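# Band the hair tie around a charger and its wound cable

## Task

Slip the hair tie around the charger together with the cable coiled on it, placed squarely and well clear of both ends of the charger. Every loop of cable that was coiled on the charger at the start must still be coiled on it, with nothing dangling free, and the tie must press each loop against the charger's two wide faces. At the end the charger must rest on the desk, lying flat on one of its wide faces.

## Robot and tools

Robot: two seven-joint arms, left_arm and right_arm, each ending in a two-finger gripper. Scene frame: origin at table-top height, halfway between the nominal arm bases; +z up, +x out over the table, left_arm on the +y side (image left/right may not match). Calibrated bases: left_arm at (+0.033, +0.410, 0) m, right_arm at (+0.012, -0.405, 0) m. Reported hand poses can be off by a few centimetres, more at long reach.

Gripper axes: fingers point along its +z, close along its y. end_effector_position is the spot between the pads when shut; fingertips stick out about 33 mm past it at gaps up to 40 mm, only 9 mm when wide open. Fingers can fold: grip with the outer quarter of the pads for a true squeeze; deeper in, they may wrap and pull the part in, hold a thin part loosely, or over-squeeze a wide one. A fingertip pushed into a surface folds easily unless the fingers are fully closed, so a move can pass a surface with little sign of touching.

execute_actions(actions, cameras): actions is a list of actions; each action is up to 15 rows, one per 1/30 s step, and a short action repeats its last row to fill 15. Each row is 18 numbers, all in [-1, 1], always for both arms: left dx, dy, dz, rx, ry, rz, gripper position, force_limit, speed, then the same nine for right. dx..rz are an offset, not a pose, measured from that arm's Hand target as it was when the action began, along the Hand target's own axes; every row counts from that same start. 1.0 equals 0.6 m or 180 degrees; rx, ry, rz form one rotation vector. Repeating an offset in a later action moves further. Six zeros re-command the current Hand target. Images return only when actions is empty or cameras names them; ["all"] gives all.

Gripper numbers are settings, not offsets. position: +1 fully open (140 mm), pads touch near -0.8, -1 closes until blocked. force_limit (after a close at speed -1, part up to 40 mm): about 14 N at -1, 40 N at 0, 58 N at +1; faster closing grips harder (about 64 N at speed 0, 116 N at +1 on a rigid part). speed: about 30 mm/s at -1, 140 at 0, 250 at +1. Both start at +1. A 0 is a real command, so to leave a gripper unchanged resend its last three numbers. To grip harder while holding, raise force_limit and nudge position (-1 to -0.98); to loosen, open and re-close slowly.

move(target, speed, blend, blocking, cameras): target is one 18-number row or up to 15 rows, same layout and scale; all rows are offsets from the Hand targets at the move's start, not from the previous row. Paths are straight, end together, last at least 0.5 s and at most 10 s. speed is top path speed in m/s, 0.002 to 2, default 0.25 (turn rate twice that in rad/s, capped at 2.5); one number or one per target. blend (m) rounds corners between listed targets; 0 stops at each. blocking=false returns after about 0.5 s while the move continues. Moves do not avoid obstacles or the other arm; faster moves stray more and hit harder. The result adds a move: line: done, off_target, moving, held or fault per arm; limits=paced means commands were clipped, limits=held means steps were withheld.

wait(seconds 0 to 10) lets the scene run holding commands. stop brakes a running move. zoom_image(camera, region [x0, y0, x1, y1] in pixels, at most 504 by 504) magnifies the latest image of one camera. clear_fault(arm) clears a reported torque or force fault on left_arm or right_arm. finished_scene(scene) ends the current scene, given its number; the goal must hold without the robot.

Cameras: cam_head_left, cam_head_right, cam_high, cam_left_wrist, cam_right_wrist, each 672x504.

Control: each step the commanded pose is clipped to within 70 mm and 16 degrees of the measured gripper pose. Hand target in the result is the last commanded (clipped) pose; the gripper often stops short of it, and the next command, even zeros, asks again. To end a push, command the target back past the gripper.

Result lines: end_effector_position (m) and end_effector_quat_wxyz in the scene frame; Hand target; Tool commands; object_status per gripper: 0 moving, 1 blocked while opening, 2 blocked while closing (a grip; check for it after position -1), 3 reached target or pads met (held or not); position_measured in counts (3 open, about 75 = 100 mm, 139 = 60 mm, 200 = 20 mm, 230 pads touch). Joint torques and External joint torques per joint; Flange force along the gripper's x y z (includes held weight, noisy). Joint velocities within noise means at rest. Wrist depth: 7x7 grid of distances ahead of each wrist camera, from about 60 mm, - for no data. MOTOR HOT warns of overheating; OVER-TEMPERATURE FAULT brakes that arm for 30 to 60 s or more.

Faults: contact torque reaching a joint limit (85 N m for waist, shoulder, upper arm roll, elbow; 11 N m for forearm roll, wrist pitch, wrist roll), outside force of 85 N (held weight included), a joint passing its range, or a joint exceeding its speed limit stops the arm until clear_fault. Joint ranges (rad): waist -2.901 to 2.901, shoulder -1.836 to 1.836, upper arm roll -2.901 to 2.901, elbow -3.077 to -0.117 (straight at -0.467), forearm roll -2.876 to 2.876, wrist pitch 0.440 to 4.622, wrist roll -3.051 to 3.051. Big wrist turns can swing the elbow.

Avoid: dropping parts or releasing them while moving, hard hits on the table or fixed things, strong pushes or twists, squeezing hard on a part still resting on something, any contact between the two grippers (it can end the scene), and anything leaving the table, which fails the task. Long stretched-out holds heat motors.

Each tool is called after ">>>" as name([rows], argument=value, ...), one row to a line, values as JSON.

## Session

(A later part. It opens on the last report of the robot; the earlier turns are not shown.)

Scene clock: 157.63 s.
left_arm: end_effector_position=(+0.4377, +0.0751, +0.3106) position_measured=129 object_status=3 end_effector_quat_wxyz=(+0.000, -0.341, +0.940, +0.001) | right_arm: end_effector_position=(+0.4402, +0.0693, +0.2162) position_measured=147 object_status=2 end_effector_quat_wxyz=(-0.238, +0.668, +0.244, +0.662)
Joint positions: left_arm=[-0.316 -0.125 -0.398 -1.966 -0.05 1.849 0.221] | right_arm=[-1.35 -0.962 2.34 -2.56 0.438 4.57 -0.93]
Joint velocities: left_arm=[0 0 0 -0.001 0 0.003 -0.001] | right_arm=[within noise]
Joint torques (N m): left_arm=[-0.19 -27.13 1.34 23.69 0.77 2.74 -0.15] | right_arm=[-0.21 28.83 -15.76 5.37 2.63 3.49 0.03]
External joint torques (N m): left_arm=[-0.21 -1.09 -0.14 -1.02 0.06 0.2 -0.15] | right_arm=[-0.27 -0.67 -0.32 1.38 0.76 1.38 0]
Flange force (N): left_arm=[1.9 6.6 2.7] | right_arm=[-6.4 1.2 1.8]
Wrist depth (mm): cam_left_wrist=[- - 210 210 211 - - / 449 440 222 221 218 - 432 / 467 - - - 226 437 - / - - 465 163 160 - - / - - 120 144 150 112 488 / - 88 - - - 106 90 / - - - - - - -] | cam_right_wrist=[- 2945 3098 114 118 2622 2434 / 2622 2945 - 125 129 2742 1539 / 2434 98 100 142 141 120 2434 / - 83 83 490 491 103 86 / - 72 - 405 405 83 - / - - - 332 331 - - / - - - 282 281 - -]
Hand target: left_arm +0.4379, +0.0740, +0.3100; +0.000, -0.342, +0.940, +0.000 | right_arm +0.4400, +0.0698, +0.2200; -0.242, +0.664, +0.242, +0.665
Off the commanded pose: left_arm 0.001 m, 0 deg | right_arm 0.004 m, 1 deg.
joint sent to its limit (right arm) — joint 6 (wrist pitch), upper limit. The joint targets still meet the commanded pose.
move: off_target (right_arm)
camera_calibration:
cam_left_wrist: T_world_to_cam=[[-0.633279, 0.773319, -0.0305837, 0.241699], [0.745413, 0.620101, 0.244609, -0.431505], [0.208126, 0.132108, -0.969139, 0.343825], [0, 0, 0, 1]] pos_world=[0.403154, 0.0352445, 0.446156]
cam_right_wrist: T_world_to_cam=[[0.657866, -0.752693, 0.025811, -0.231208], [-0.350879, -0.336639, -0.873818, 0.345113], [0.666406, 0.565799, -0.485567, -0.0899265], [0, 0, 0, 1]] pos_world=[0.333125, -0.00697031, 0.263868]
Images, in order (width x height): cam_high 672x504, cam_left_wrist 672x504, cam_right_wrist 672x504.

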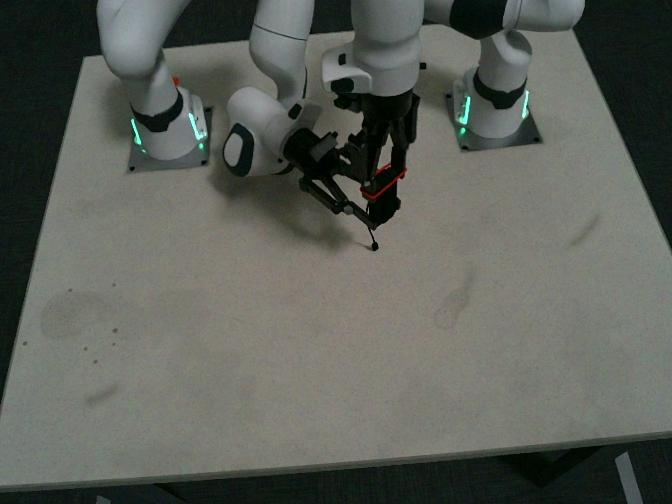

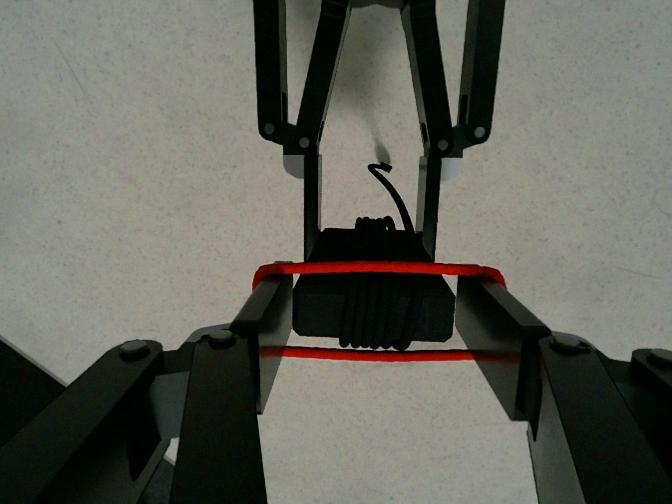

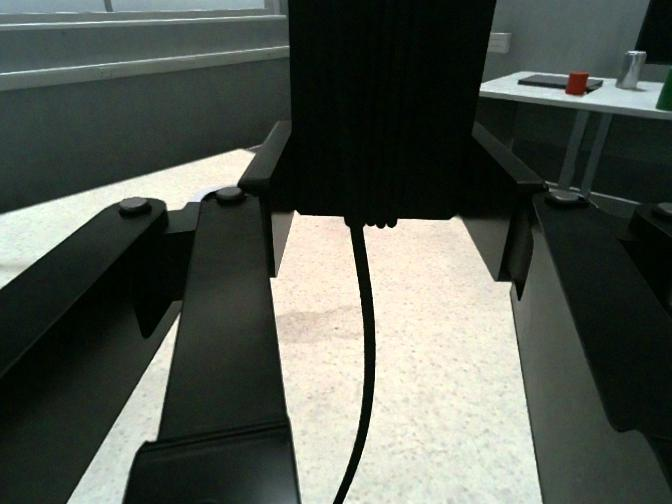

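>>> move([
  [-0.0025,-0.001,0.0,0,0,0,0.0,0.5,-1, 0,0,0,0,0,0,-0.98,0.1,-1],
  [-0.0025,-0.001,0.01,0,0,0,0.0,0.5,-1, 0,0,0,0,0,0,-0.98,0.1,-1],
], speed=0.03, cameras=["cam_left_wrist","cam_right_wrist","cam_high"])

>>> zoom_image(camera="cam_left_wrist", region=[220, 180, 520, 370])

>>> zoom_image(camera="cam_high", region=[330, 130, 430, 240])

>>> zoom_image(camera="cam_right_wrist", region=[260, 0, 520, 240])

Scene clock: 159.27 s.
left_arm: end_effector_position=(+0.4387, +0.0746, +0.3057) position_measured=129 object_status=3 end_effector_quat_wxyz=(+0.000, -0.341, +0.940, +0.000) | right_arm: end_effector_position=(+0.4402, +0.0692, +0.2160) position_measured=147 object_status=2 end_effector_quat_wxyz=(-0.238, +0.668, +0.244, +0.662)
Joint positions: left_arm=[-0.316 -0.123 -0.398 -1.977 -0.05 1.864 0.221] | right_arm=[-1.35 -0.962 2.341 -2.56 0.438 4.57 -0.929]
Joint velocities: left_arm=[0 -0.001 -0.001 0 0 0.003 0] | right_arm=[within noise]
Joint torques (N m): left_arm=[0.11 -26.54 1.64 23.52 1.04 2.77 -0.13] | right_arm=[-0.09 28.96 -16.01 5.36 2.62 3.54 0.08]
External joint torques (N m): left_arm=[0.18 -0.39 0.28 -1.18 0.33 0.23 -0.13] | right_arm=[-0.09 -0.53 -0.52 1.41 0.73 1.43 0.05]
Flange force (N): left_arm=[0.7 5.0 3.2] | right_arm=[-5.5 1.1 1.6]
Wrist depth (mm): cam_left_wrist=[- - 208 204 210 207 401 / - - - 216 212 - - / - - - 240 223 - - / - - - 175 149 - - / - - 121 140 142 112 - / - 88 122 505 - 106 90 / - - - - - - -] | cam_right_wrist=[3059 2774 3098 120 119 - 2169 / 2316 3139 - 132 130 2622 1623 / - 725 100 142 141 120 2593 / - 83 83 467 494 103 86 / - 72 - 407 405 82 - / - - - 333 332 - - / - - - 282 281 - -]
Hand target: left_arm +0.4394, +0.0745, +0.3040; +0.000, -0.342, +0.940, +0.000 | right_arm +0.4400, +0.0698, +0.2200; -0.242, +0.664, +0.242, +0.665
Off the commanded pose: left_arm 0.002 m, 0 deg | right_arm 0.004 m, 1 deg.
joint sent to its limit (right arm) — joint 6 (wrist pitch), upper limit. The joint targets still meet the commanded pose.
move: off_target (right_arm)
camera_calibration:
cam_left_wrist: T_world_to_cam=[[-0.633563, 0.772982, -0.0331095, 0.243454], [0.744779, 0.620918, 0.244468, -0.430511], [0.209528, 0.130227, -0.969092, 0.338506], [0, 0, 0, 1]] pos_world=[0.403953, 0.0350439, 0.441351]
cam_right_wrist: T_world_to_cam=[[0.657913, -0.752657, 0.0256449, -0.231175], [-0.351283, -0.336829, -0.873583, 0.34501], [0.666146, 0.565733, -0.485999, -0.0898229], [0, 0, 0, 1]] pos_world=[0.333124, -0.00697057, 0.263669]
Images, in order (width x height): cam_high 672x504, cam_left_wrist 672x504, cam_right_wrist 672x504.

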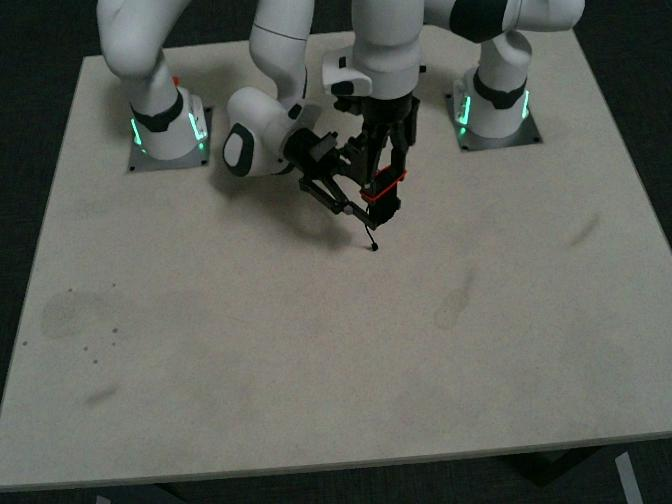

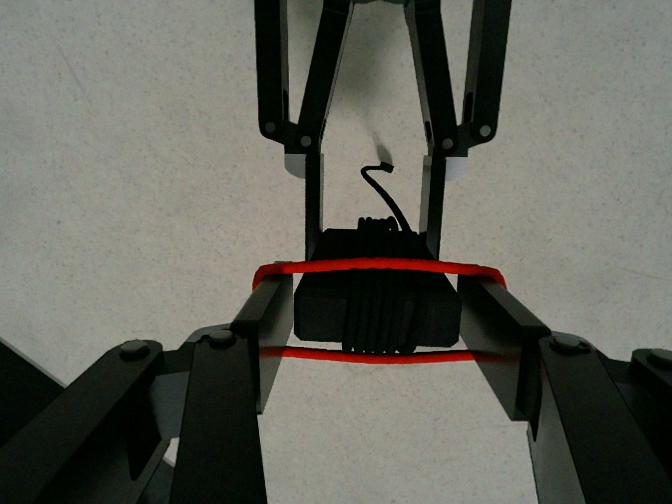

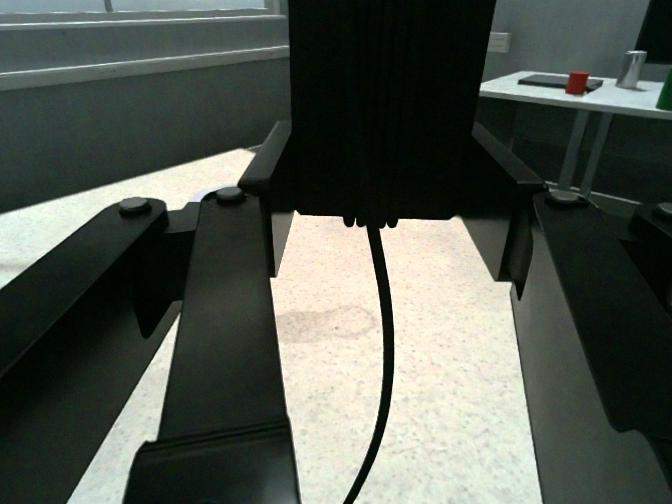

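Scaled by 1.680 from the camera's 672x504 image, which has a finer 960x720 frame.

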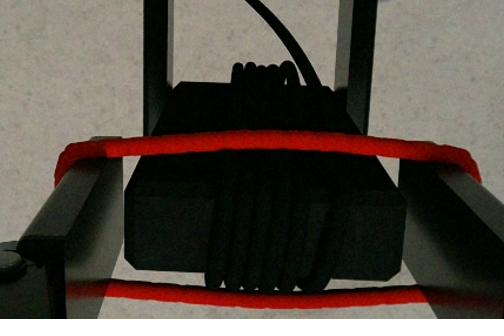

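Scaled by 4.582 from the camera's 672x504 image, which has a finer 960x720 frame.

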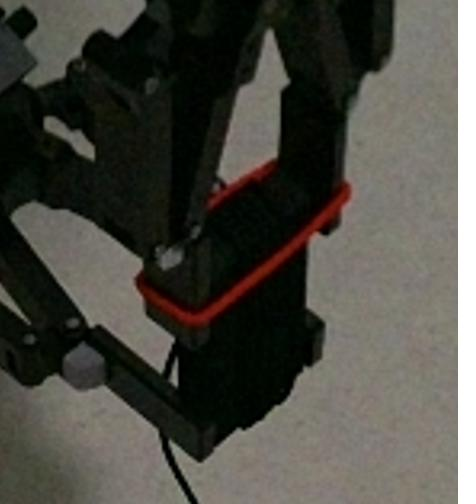

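Scaled by 1.938 from the camera's 672x504 image, which has a finer 960x720 frame.

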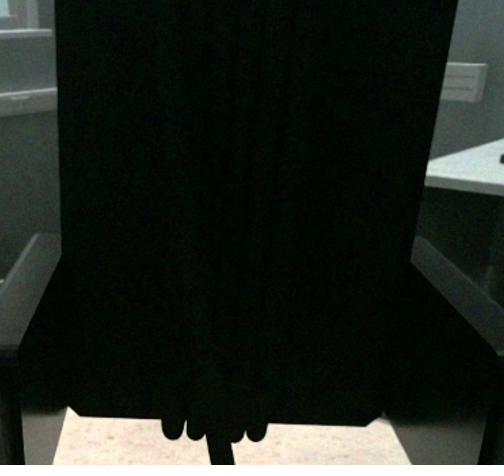

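>>> move([
  [0,0,0.0333,0,0,0,0.0,0.5,-1, 0,0,0,0,0,0,-0.98,0.1,-1],
], speed=0.03, cameras=["cam_left_wrist","cam_right_wrist","cam_high"])

>>> zoom_image(camera="cam_left_wrist", region=[220, 180, 520, 370])

>>> zoom_image(camera="cam_high", region=[330, 130, 430, 240])

>>> zoom_image(camera="cam_right_wrist", region=[260, 0, 520, 240])

Scene clock: 163.70 s.
left_arm: end_effector_position=(+0.4386, +0.0745, +0.2854) position_measured=129 object_status=3 end_effector_quat_wxyz=(-0.001, -0.341, +0.940, -0.001) | right_arm: end_effector_position=(+0.4401, +0.0693, +0.2158) position_measured=147 object_status=2 end_effector_quat_wxyz=(-0.238, +0.668, +0.244, +0.662)
Joint positions: left_arm=[-0.316 -0.115 -0.4 -2.021 -0.05 1.914 0.221] | right_arm=[-1.35 -0.962 2.341 -2.56 0.438 4.57 -0.929]
Joint velocities: left_arm=[-0.001 -0.001 0.001 -0.001 -0.001 0.003 -0.001] | right_arm=[within noise]
Joint torques (N m): left_arm=[-0.17 -27.06 1.27 23.53 1.13 2.74 -0.13] | right_arm=[-0.11 29.02 -15.94 5.15 2.58 3.55 0.05]
External joint torques (N m): left_arm=[-0.05 -0.76 0.05 -1.09 0.45 0.2 -0.14] | right_arm=[-0.06 -0.53 -0.39 1.16 0.68 1.44 0.01]
Flange force (N): left_arm=[1.2 5.4 2.5] | right_arm=[-5.2 1.2 0.8]
Wrist depth (mm): cam_left_wrist=[- - 188 187 188 185 - / - - 196 199 193 193 - / - - - 206 203 407 427 / 457 - - 183 197 440 430 / - 465 110 - 119 112 452 / - 88 - - - 106 90 / - - - - 501 - -] | cam_right_wrist=[- 2593 - 120 118 1741 3181 / 2149 - - 131 130 2460 1529 / - 665 100 142 141 120 2189 / - 83 83 494 493 103 86 / - 72 - 408 389 82 - / - - - 333 330 - - / - - - 281 281 - -]
Hand target: left_arm +0.4394, +0.0744, +0.2840; +0.000, -0.342, +0.940, +0.000 | right_arm +0.4400, +0.0698, +0.2200; -0.242, +0.664, +0.242, +0.665
Off the commanded pose: left_arm 0.002 m, 0 deg | right_arm 0.004 m, 1 deg.
joint sent to its limit (right arm) — joint 6 (wrist pitch), upper limit. The joint targets still meet the commanded pose.
move: off_target (right_arm)
camera_calibration:
cam_left_wrist: T_world_to_cam=[[-0.633783, 0.772806, -0.033005, 0.242881], [0.745067, 0.621386, 0.242392, -0.425015], [0.207831, 0.129033, -0.969617, 0.31972], [0, 0, 0, 1]] pos_world=[0.404151, 0.0351434, 0.421043]
cam_right_wrist: T_world_to_cam=[[0.657968, -0.75261, 0.0256292, -0.231186], [-0.351408, -0.336963, -0.873481, 0.344937], [0.666026, 0.565716, -0.486184, -0.0897825], [0, 0, 0, 1]] pos_world=[0.333124, -0.0069708, 0.26357]
Images, in order (width x height): cam_high 672x504, cam_left_wrist 672x504, cam_right_wrist 672x504.

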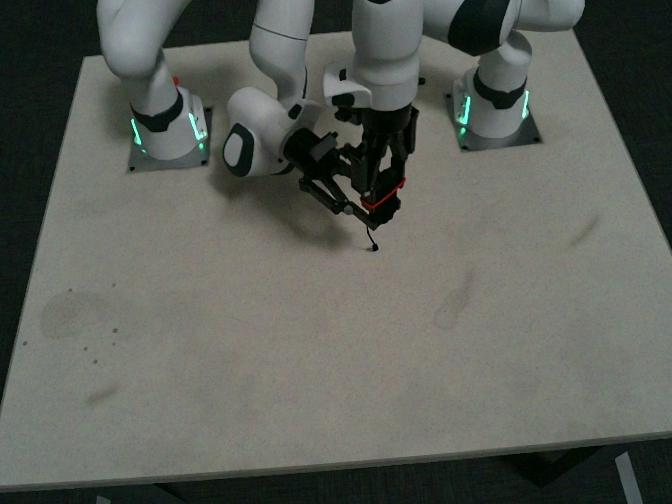

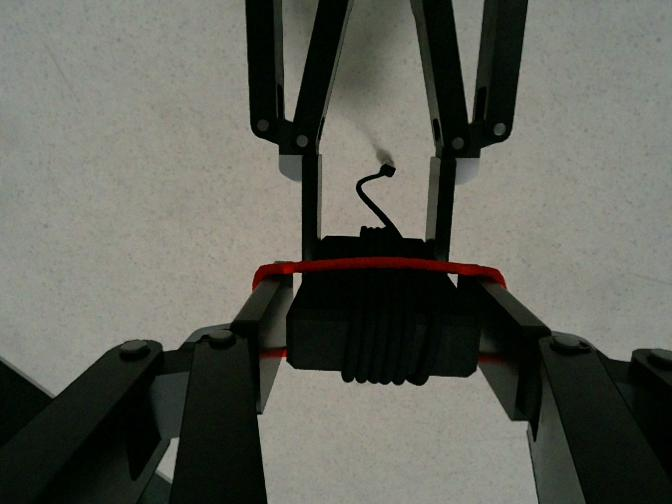

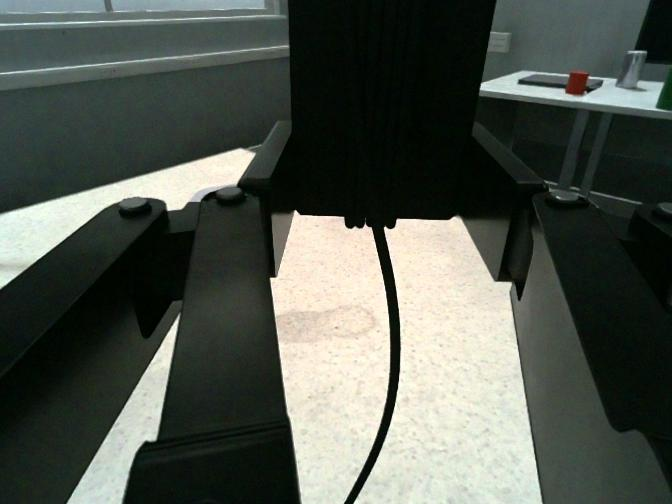

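Scaled by 1.680 from the camera's 672x504 image, which has a finer 960x720 frame.

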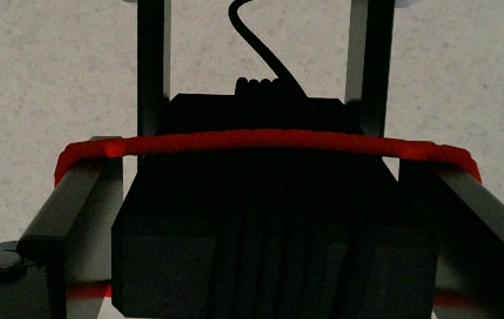

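Scaled by 4.582 from the camera's 672x504 image, which has a finer 960x720 frame.

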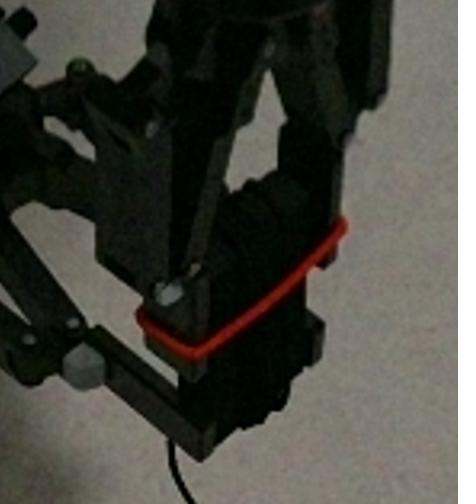

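Scaled by 1.938 from the camera's 672x504 image, which has a finer 960x720 frame.

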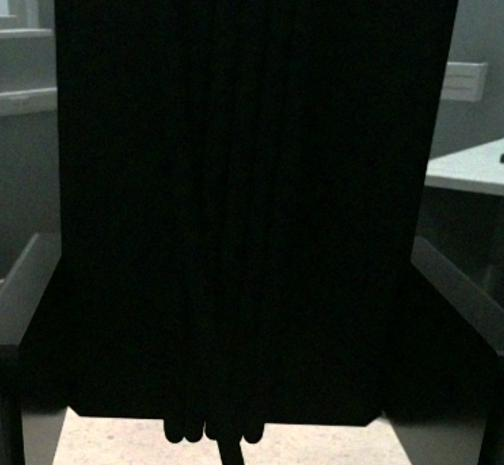

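>>> move([
  [0,0,0.04,0,0,0,0.0,0.5,-1, 0,0,0,0,0,0,-0.98,0.1,-1],
], speed=0.03, cameras=["cam_left_wrist","cam_right_wrist","cam_high","cam_head_right"])

>>> zoom_image(camera="cam_left_wrist", region=[220, 200, 540, 450])

>>> zoom_image(camera="cam_high", region=[330, 130, 430, 240])

>>> zoom_image(camera="cam_head_right", region=[200, 180, 300, 290])

Scene clock: 171.03 s.
left_arm: end_effector_position=(+0.4387, +0.0746, +0.2611) position_measured=129 object_status=3 end_effector_quat_wxyz=(-0.001, -0.341, +0.940, +0.000) | right_arm: end_effector_position=(+0.4401, +0.0693, +0.2158) position_measured=147 object_status=2 end_effector_quat_wxyz=(-0.238, +0.668, +0.244, +0.662)
Joint positions: left_arm=[-0.316 -0.101 -0.404 -2.069 -0.046 1.975 0.218] | right_arm=[-1.35 -0.962 2.341 -2.56 0.438 4.57 -0.929]
Joint velocities: left_arm=[0.001 -0.001 -0.001 0 -0.001 0.003 -0.002] | right_arm=[within noise]
Joint torques (N m): left_arm=[-0.22 -27.57 1 23.64 1.18 2.76 -0.13] | right_arm=[-0.05 29.1 -15.81 5.23 2.6 3.43 0.02]
External joint torques (N m): left_arm=[-0.27 -1.08 -0.23 -0.77 0.5 0.23 -0.13] | right_arm=[-0.03 -0.38 -0.33 1.28 0.72 1.32 -0.01]
Flange force (N): left_arm=[1.6 5.1 1.5] | right_arm=[-4.9 0.6 1.1]
Wrist depth (mm): cam_left_wrist=[- - 170 182 165 163 366 / - 382 172 173 169 175 383 / 410 - - - 175 391 407 / 424 430 - - 172 411 - / - 441 109 - 106 112 - / - 88 - 97 97 100 90 / - - - - - - -] | cam_right_wrist=[1940 2742 120 120 119 119 2230 / 2622 3059 - 131 131 2272 1612 / 2774 2774 100 142 141 120 2840 / - 83 83 492 491 103 86 / - 72 - 405 406 82 - / - - - 332 331 - - / - - - 282 282 - -]
Hand target: left_arm +0.4394, +0.0744, +0.2600; +0.000, -0.342, +0.940, +0.000 | right_arm +0.4400, +0.0698, +0.2200; -0.242, +0.664, +0.242, +0.665
Off the commanded pose: left_arm 0.001 m, 0 deg | right_arm 0.004 m, 1 deg.
joint sent to its limit (right arm) — joint 6 (wrist pitch), upper limit. The joint targets still meet the commanded pose.
move: off_target (right_arm)
camera_calibration:
cam_left_wrist: T_world_to_cam=[[-0.634041, 0.772621, -0.0323826, 0.241991], [0.745042, 0.621554, 0.242039, -0.41919], [0.207132, 0.129336, -0.969726, 0.29642], [0, 0, 0, 1]] pos_world=[0.404349, 0.0352441, 0.396742]
cam_right_wrist: T_world_to_cam=[[0.657968, -0.75261, 0.0256292, -0.231186], [-0.351408, -0.336963, -0.873481, 0.344937], [0.666026, 0.565716, -0.486184, -0.0897825], [0, 0, 0, 1]] pos_world=[0.333124, -0.0069708, 0.26357]
Images, in order (width x height): cam_head_right 672x504, cam_high 672x504, cam_left_wrist 672x504, cam_right_wrist 672x504.

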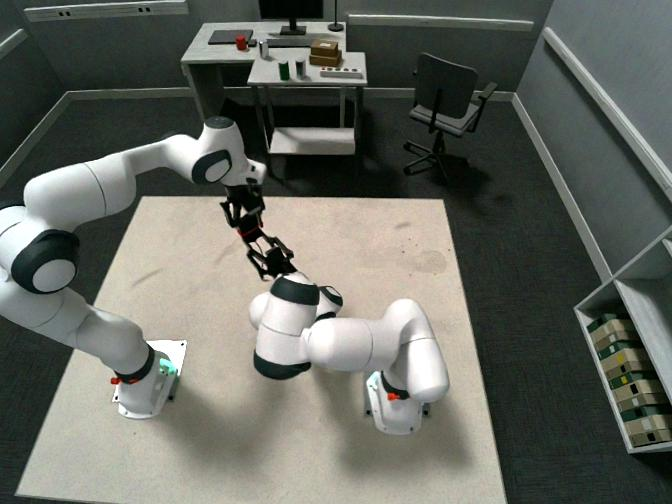

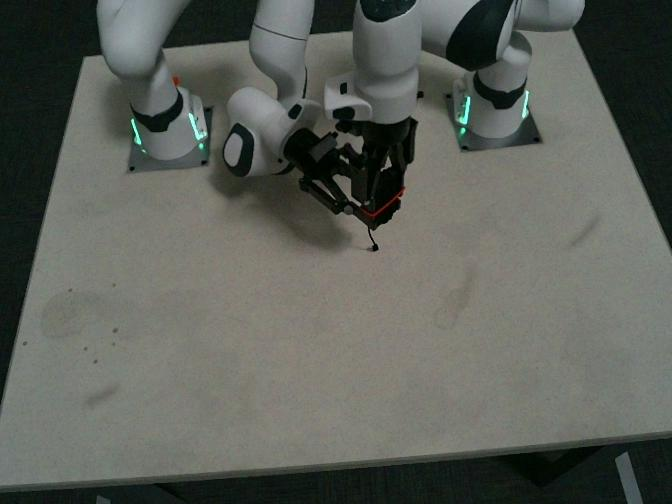

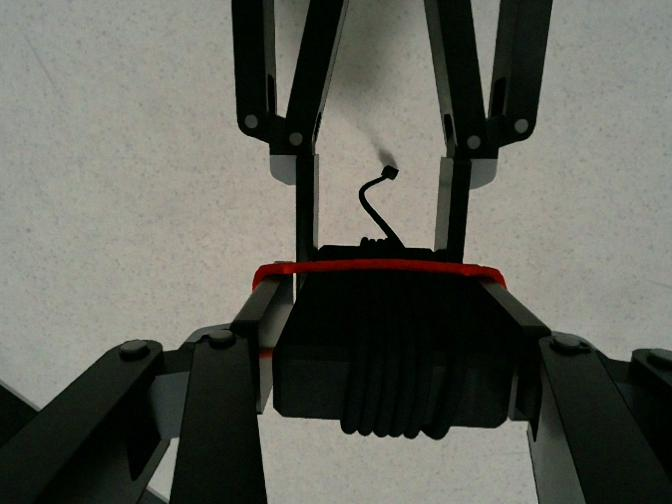

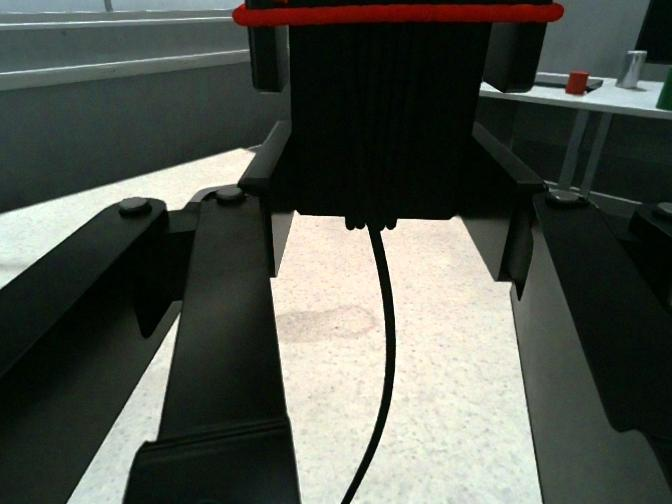

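Scaled by 1.575 from the camera's 672x504 image, which has a finer 960x720 frame.

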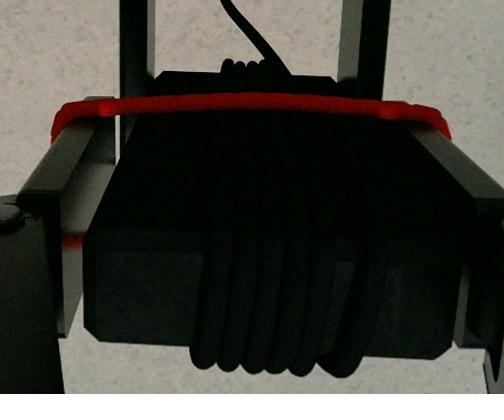

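Scaled by 4.582 from the camera's 672x504 image, which has a finer 960x720 frame.

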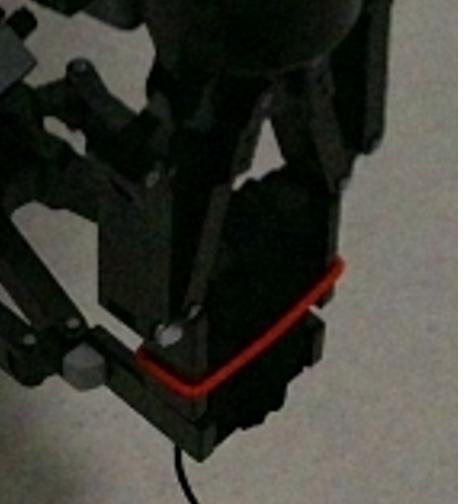

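Scaled by 4.582 from the camera's 672x504 image, which has a finer 960x720 frame.

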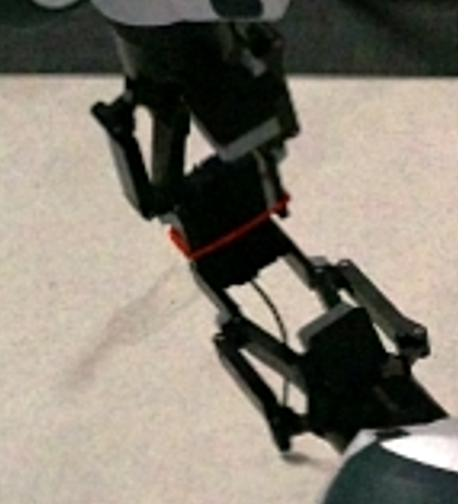

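>>> move([
  [0,0,0,0,0,0,-1,-0.1,-1, 0,0,0,0,0,0,-0.98,0.1,-1],
], cameras=["cam_left_wrist","cam_right_wrist","cam_high"])

>>> zoom_image(camera="cam_left_wrist", region=[220, 200, 540, 450])

Scene clock: 171.93 s.
left_arm: end_effector_position=(+0.4387, +0.0748, +0.2608) position_measured=145 object_status=2 end_effector_quat_wxyz=(-0.001, -0.341, +0.940, +0.000) | right_arm: end_effector_position=(+0.4412, +0.0683, +0.2152) position_measured=147 object_status=2 end_effector_quat_wxyz=(-0.236, +0.668, +0.245, +0.662)
Joint positions: left_arm=[-0.316 -0.101 -0.404 -2.07 -0.045 1.975 0.218] | right_arm=[-1.351 -0.963 2.341 -2.56 0.438 4.568 -0.932]
Joint torques (N m): left_arm=[-0.18 -27.59 1.06 23.96 0.92 3.22 -0.17] | right_arm=[0.27 29.72 -15.98 5.9 2.68 3.77 0.22]
External joint torques (N m): left_arm=[-0.15 -0.85 -0.1 -0.62 0.24 0.66 -0.17] | right_arm=[0.26 0.21 -0.48 1.93 0.79 1.65 0.19]
Flange force (N): left_arm=[1.4 4.4 2.4] | right_arm=[-4.2 0.1 1.6]
Wrist depth (mm): cam_left_wrist=[- - 177 165 163 173 359 / - - 178 172 171 175 377 / 418 - - 178 179 - - / 421 - 426 181 180 - - / - 99 117 117 103 108 - / - 87 - 96 99 98 90 / - - - 469 - - -] | cam_right_wrist=[- 3408 - 120 120 123 2057 / - 2651 - 131 130 2711 1988 / - 666 100 142 141 120 2840 / - 83 83 490 492 103 86 / - 72 - 404 404 82 - / - - - 330 331 - - / - - - 280 280 - -]
Hand target: left_arm +0.4394, +0.0744, +0.2600; +0.000, -0.342, +0.940, +0.000 | right_arm +0.4400, +0.0698, +0.2200; -0.242, +0.664, +0.242, +0.665
Off the commanded pose: left_arm 0.001 m, 0 deg | right_arm 0.005 m, 1 deg.
joint sent to its limit (right arm) — joint 6 (wrist pitch), upper limit. The joint targets still meet the commanded pose.
move: off_target (right_arm)
camera_calibration:
cam_left_wrist: T_world_to_cam=[[-0.633742, 0.772883, -0.0319864, 0.241555], [0.745158, 0.621062, 0.242944, -0.419496], [0.207633, 0.130129, -0.969513, 0.295825], [0, 0, 0, 1]] pos_world=[0.404251, 0.0353441, 0.396447]
cam_right_wrist: T_world_to_cam=[[0.655869, -0.754309, 0.0292317, -0.232267], [-0.351124, -0.339123, -0.872758, 0.344279], [0.668242, 0.562151, -0.487277, -0.0906844], [0, 0, 0, 1]] pos_world=[0.333821, -0.00746953, 0.263074]
Images, in order (width x height): cam_high 672x504, cam_left_wrist 672x504, cam_right_wrist 672x504.

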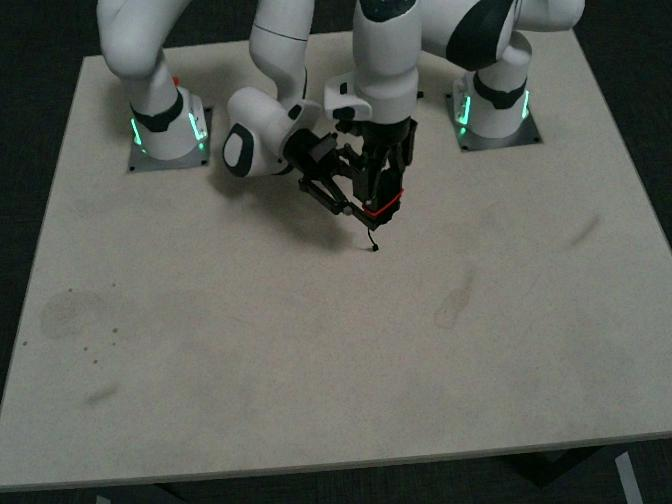

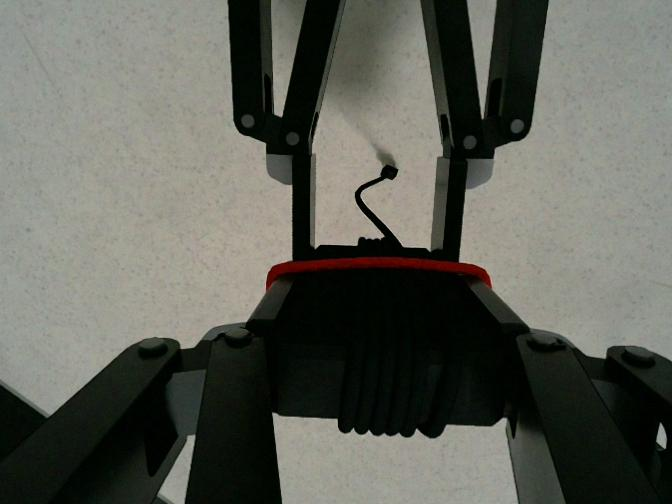

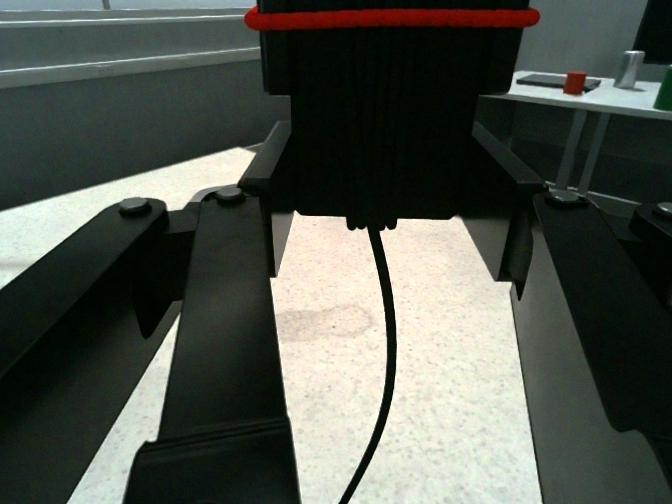

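Scaled by 1.575 from the camera's 672x504 image, which has a finer 960x720 frame.

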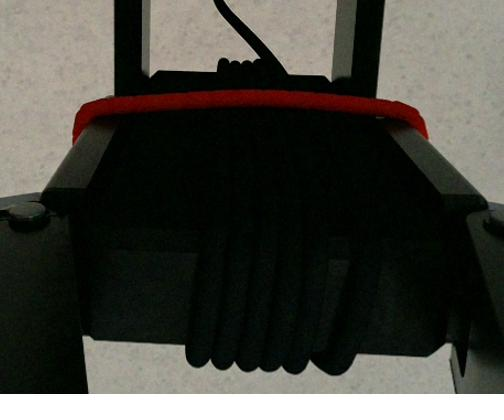

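>>> move([
  [0,0,0,0,0,0,-1,-0.1,-1, 0,0,0,0,0,0,0.25,0,-0.5],
  [0,0,0,0,0,0,-1,-0.1,-1, 0,0,-0.22,0,0,0,0.25,0,-0.5],
], speed=0.1, cameras=["cam_left_wrist","cam_right_wrist","cam_high"])

>>> zoom_image(camera="cam_left_wrist", region=[220, 200, 540, 450])

>>> zoom_image(camera="cam_right_wrist", region=[220, 0, 540, 250])

Scene clock: 175.57 s.
left_arm: end_effector_position=(+0.4379, +0.0752, +0.2588) position_measured=145 object_status=2 end_effector_quat_wxyz=(-0.002, -0.341, +0.940, +0.001) | right_arm: end_effector_position=(+0.3388, -0.0143, +0.2187) position_measured=98 object_status=3 end_effector_quat_wxyz=(-0.240, +0.665, +0.243, +0.664)
Joint positions: left_arm=[-0.316 -0.099 -0.405 -2.072 -0.045 1.975 0.218] | right_arm=[-0.88 -1.177 2.263 -2.951 0.692 4.575 -0.519]
Joint velocities: left_arm=[within noise] | right_arm=[-0.001 0 -0.001 0 0 0 0.005]
Joint torques (N m): left_arm=[-0.46 -29.16 1.22 25.08 0.92 2.75 -0.2] | right_arm=[0.12 18.94 -14.47 -5.36 2.63 1.72 0.14]
External joint torques (N m): left_arm=[-0.57 -2.44 -0.06 0.55 0.24 0.2 -0.2] | right_arm=[0.13 -1.75 0.44 0.17 0 0.43 0.11]
Flange force (N): left_arm=[2.0 5.3 -2.0] | right_arm=[-6.6 4.4 0.2]
Wrist depth (mm): cam_left_wrist=[- - - - - - - / - - 385 - - - - / - - - 395 - - - / 418 411 423 151 - - - / - - 110 105 107 108 - / - 87 - 100 98 99 89 / - - - 468 - - -] | cam_right_wrist=[2485 - 3314 236 241 - 2057 / 2460 2945 2711 258 266 2622 1692 / 700 96 134 753 3848 129 99 / - 83 479 505 483 111 83 / - - 414 416 414 414 - / - - 338 338 339 - - / - - 286 287 287 - -]
Hand target: left_arm +0.4394, +0.0744, +0.2600; +0.000, -0.342, +0.940, +0.000 | right_arm +0.3388, -0.0149, +0.2199; -0.242, +0.664, +0.242, +0.665
Off the commanded pose: left_arm 0.002 m, 0 deg | right_arm 0.001 m, 0 deg.
joint sent to its limit (right arm) — joint 6 (wrist pitch), upper limit. The joint targets still meet the commanded pose.
move: done
camera_calibration:
cam_left_wrist: T_world_to_cam=[[-0.633646, 0.773105, -0.0282943, 0.239722], [0.746202, 0.620429, 0.241351, -0.418643], [0.204144, 0.131818, -0.970025, 0.295585], [0, 0, 0, 1]] pos_world=[0.40395, 0.0354448, 0.394548]
cam_right_wrist: T_world_to_cam=[[0.658019, -0.752612, 0.0242028, -0.227162], [-0.346624, -0.331279, -0.877557, 0.283099], [0.668478, 0.56906, -0.478861, 0.0240486], [0, 0, 0, 1]] pos_world=[0.23153, -0.090865, 0.265449]
Images, in order (width x height): cam_high 672x504, cam_left_wrist 672x504, cam_right_wrist 672x504.

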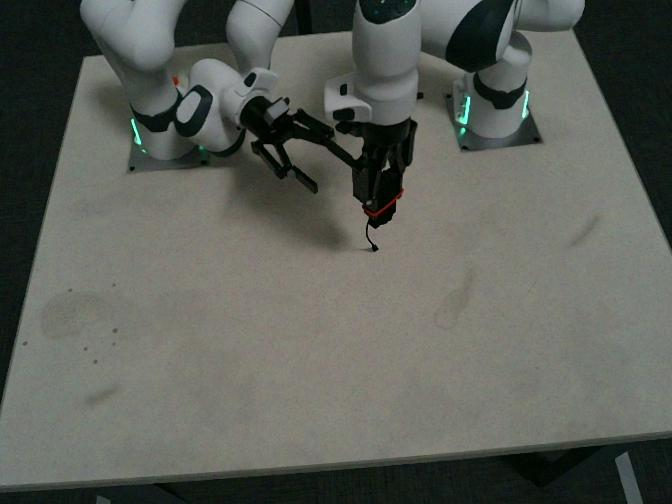

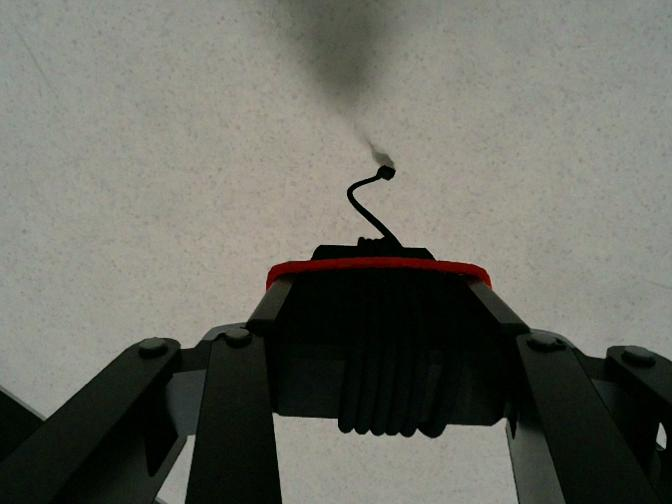

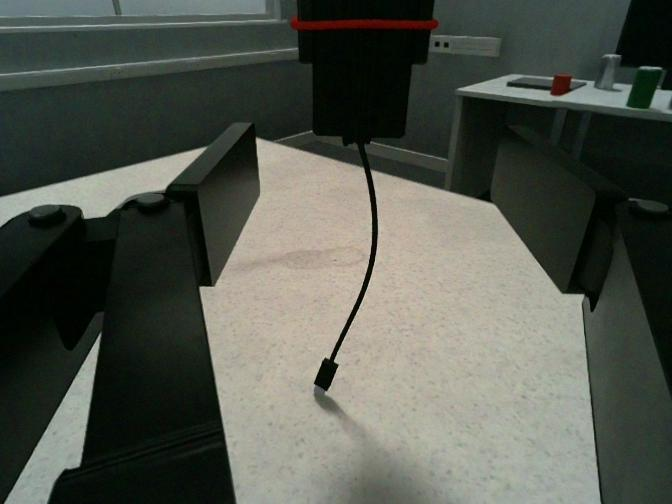

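Scaled by 1.575 from the camera's 672x504 image, which has a finer 960x720 frame.

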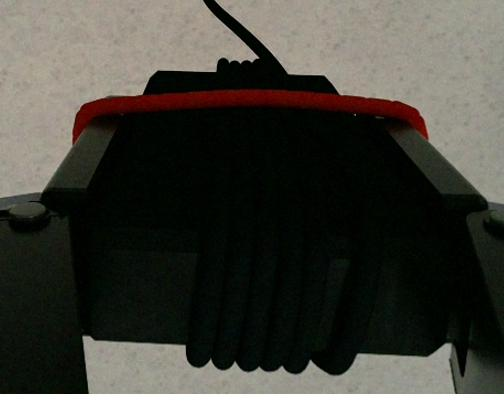

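Scaled by 1.575 from the camera's 672x504 image, which has a finer 960x720 frame.

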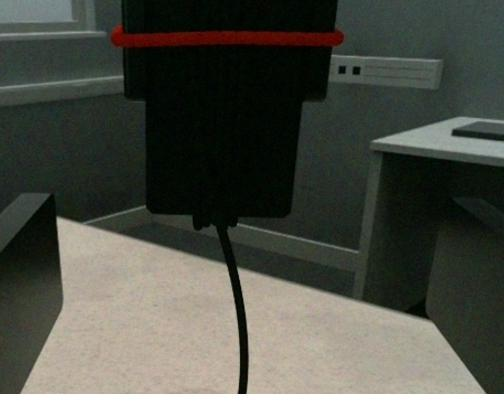

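>>> move(target=[0,0,0,0,0,0.5,-1,-0.1,-1, 0,0,0,0,0,0,0.25,0,-0.5], speed=0.2, cameras=["all"])

Scene clock: 181.90 s.
left_arm: end_effector_position=(+0.4384, +0.0761, +0.2583) position_measured=145 object_status=2 end_effector_quat_wxyz=(-0.003, +0.420, +0.907, +0.002) | right_arm: end_effector_position=(+0.3388, -0.0143, +0.2187) position_measured=98 object_status=3 end_effector_quat_wxyz=(-0.240, +0.665, +0.242, +0.664)
Joint positions: left_arm=[-0.449 -0.094 -0.276 -2.072 -0.026 1.975 1.768] | right_arm=[-0.88 -1.177 2.263 -2.951 0.692 4.575 -0.517]
Joint velocities: left_arm=[0.001 0 0 -0.001 -0.002 0 0.006] | right_arm=[within noise]
Joint torques (N m): left_arm=[-0.43 -31 0.94 24.91 0.48 2.69 0.24] | right_arm=[0.1 19.19 -14.41 -5.34 2.62 1.7 0.03]
External joint torques (N m): left_arm=[-0.4 -3.03 0.26 0.58 -0.29 0.28 0.24] | right_arm=[0.11 -1.52 0.49 0.14 -0.01 0.42 0]
Flange force (N): left_arm=[8.0 -1.2 -2.3] | right_arm=[-6.0 3.6 0.0]
Wrist depth (mm): cam_left_wrist=[- 378 372 - 364 380 - / 400 403 394 - 381 364 388 / 180 - - 392 384 - - / - 420 412 - - - 401 / - 103 119 - 103 106 - / - 87 - 96 99 99 89 / - - - - - - -] | cam_right_wrist=[2538 3360 3408 219 3139 - 2272 / - 3314 3787 253 3059 2681 1741 / 3098 91 134 826 3848 129 2538 / - 83 120 534 535 111 83 / - - 412 414 415 415 - / - - 337 337 339 338 - / - - 286 285 286 - -]
Hand target: left_arm +0.4394, +0.0744, +0.2600; +0.000, +0.422, +0.906, +0.000 | right_arm +0.3388, -0.0149, +0.2200; -0.241, +0.665, +0.241, +0.665
Off the commanded pose: left_arm 0.003 m, 0 deg | right_arm 0.001 m, 0 deg.
joint sent to its limit (right arm) — joint 6 (wrist pitch), upper limit.
move: done
camera_calibration:
cam_left_wrist: T_world_to_cam=[[0.768489, 0.639051, -0.0322352, -0.364114], [0.626846, -0.741788, 0.238359, -0.26268], [0.128412, -0.203383, -0.970642, 0.353738], [0, 0, 0, 1]] pos_world=[0.399054, 0.109779, 0.394228]
cam_right_wrist: T_world_to_cam=[[0.658055, -0.752634, 0.0224847, -0.22679], [-0.347633, -0.330166, -0.877577, 0.283406], [0.667918, 0.569678, -0.478908, 0.0243035], [0, 0, 0, 1]] pos_world=[0.231529, -0.0909638, 0.265449]

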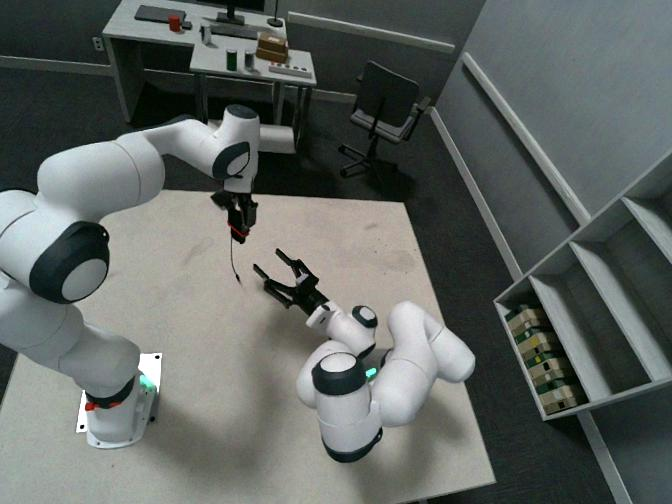

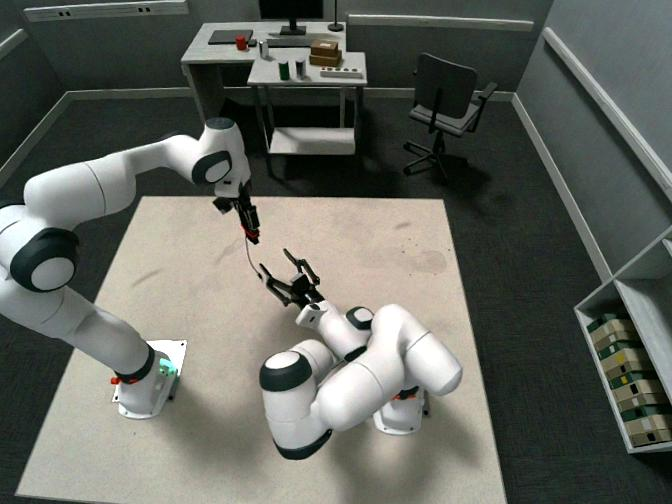

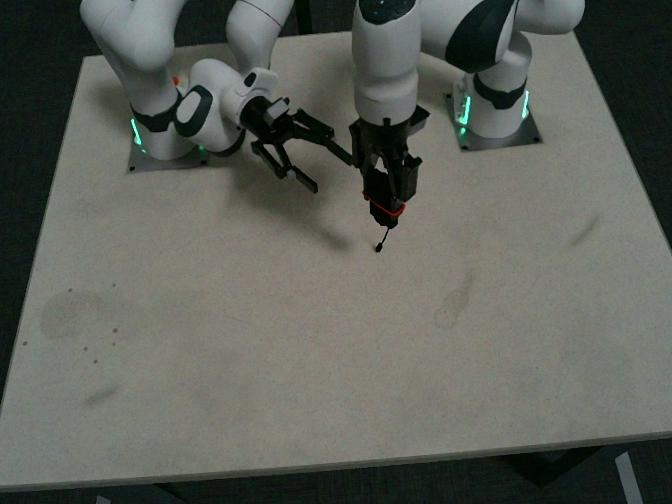

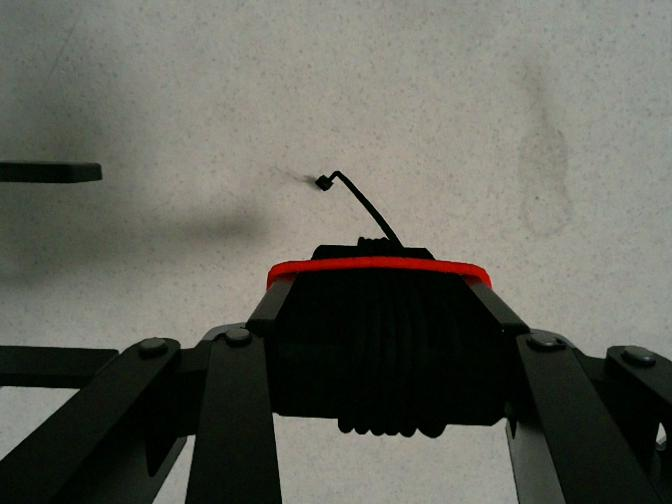

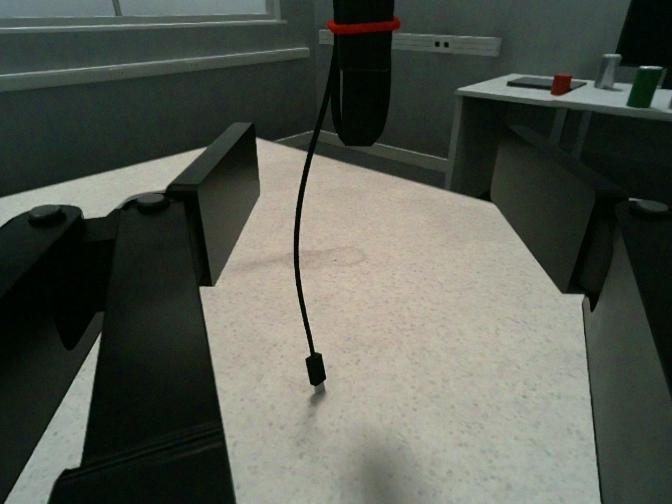

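>>> zoom_image(camera="cam_right_wrist", region=[280, 0, 460, 160])

>>> zoom_image(camera="cam_left_wrist", region=[230, 200, 530, 460])

Scaled by 2.800 from the camera's 672x504 image, which has a finer 960x720 frame.

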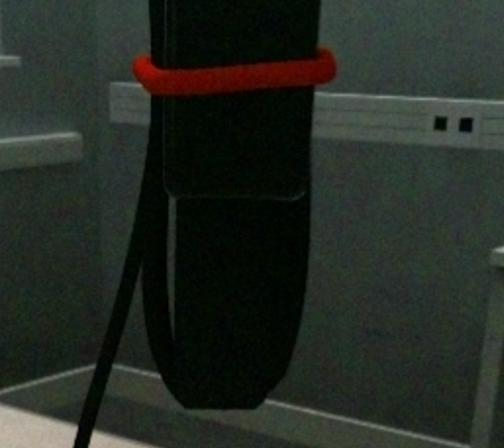

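Scaled by 1.680 from the camera's 672x504 image, which has a finer 960x720 frame.

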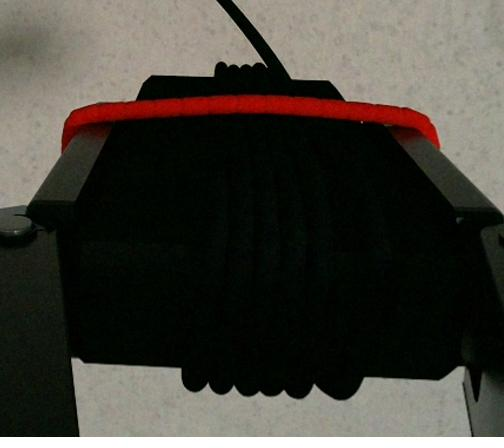

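>>> move(target=[0,0,0,0,0,0,-1,-0.1,-1, 0.065,-0.0117,0.05,0,0,0,-0.2,0,-0.5], speed=0.12, cameras=["cam_right_wrist"])

Scene clock: 184.07 s.
left_arm: end_effector_position=(+0.4383, +0.0761, +0.2583) position_measured=145 object_status=2 end_effector_quat_wxyz=(-0.003, +0.421, +0.907, +0.001) | right_arm: end_effector_position=(+0.3567, +0.0099, +0.2595) position_measured=154 object_status=3 end_effector_quat_wxyz=(-0.245, +0.665, +0.239, +0.664)
Joint positions: left_arm=[-0.449 -0.094 -0.276 -2.072 -0.026 1.975 1.77] | right_arm=[-0.822 -1.103 2.065 -2.936 0.529 4.497 -0.563]
Joint velocities: left_arm=[within noise] | right_arm=[0 0.001 0.001 0 -0.001 -0.005 -0.004]
Joint torques (N m): left_arm=[-0.4 -31.06 0.79 24.96 0.47 2.69 0.18] | right_arm=[0.16 18.29 -16.08 -1.18 2.42 1.31 -0.26]
External joint torques (N m): left_arm=[-0.37 -3.09 0.1 0.63 -0.29 0.28 0.18] | right_arm=[0.25 -1.44 0.51 0.38 -0.33 -0.09 -0.29]
Flange force (N): left_arm=[7.9 -1.4 -2.5] | right_arm=[-4.2 0.4 1.8]
Wrist depth (mm): cam_left_wrist=[- - 376 - 360 368 - / - - 389 - - 381 - / 409 - 403 405 398 392 - / 428 402 421 417 - - - / - 432 118 104 103 109 - / - 87 - 96 97 - 90 / - - - - 457 - -] | cam_right_wrist=[- 2909 4771 211 2909 2874 2294 / 2075 2945 3615 207 2565 2651 1612 / - 3098 95 234 157 121 2538 / - 80 78 575 - 103 83 / - 72 - 455 - 83 - / - - - 389 387 - - / - - - 330 328 - -]
Hand target: left_arm +0.4394, +0.0744, +0.2600; +0.000, +0.422, +0.906, +0.000 | right_arm +0.3573, +0.0098, +0.2590; -0.241, +0.665, +0.241, +0.665
Off the commanded pose: left_arm 0.003 m, 0 deg | right_arm 0.001 m, 1 deg.
move: done
camera_calibration:
cam_right_wrist: T_world_to_cam=[[0.659343, -0.751743, 0.0122211, -0.219102], [-0.34937, -0.32074, -0.880379, 0.334685], [0.665738, 0.576202, -0.474114, 0.0175188], [0, 0, 0, 1]] pos_world=[0.249729, -0.0674557, 0.305633]
Images, in order (width x height): cam_right_wrist 672x504.

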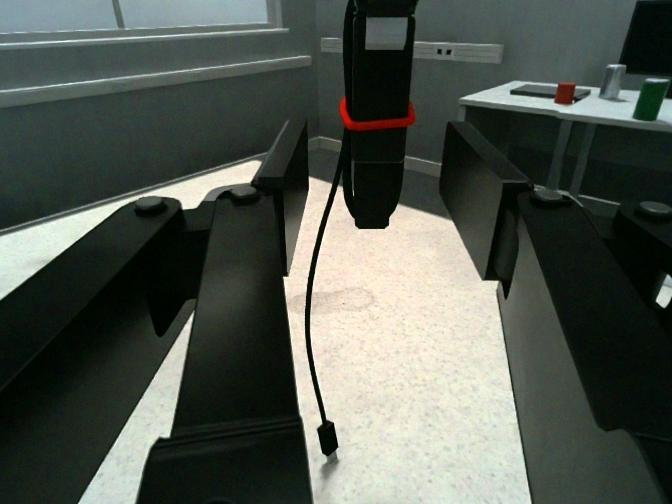

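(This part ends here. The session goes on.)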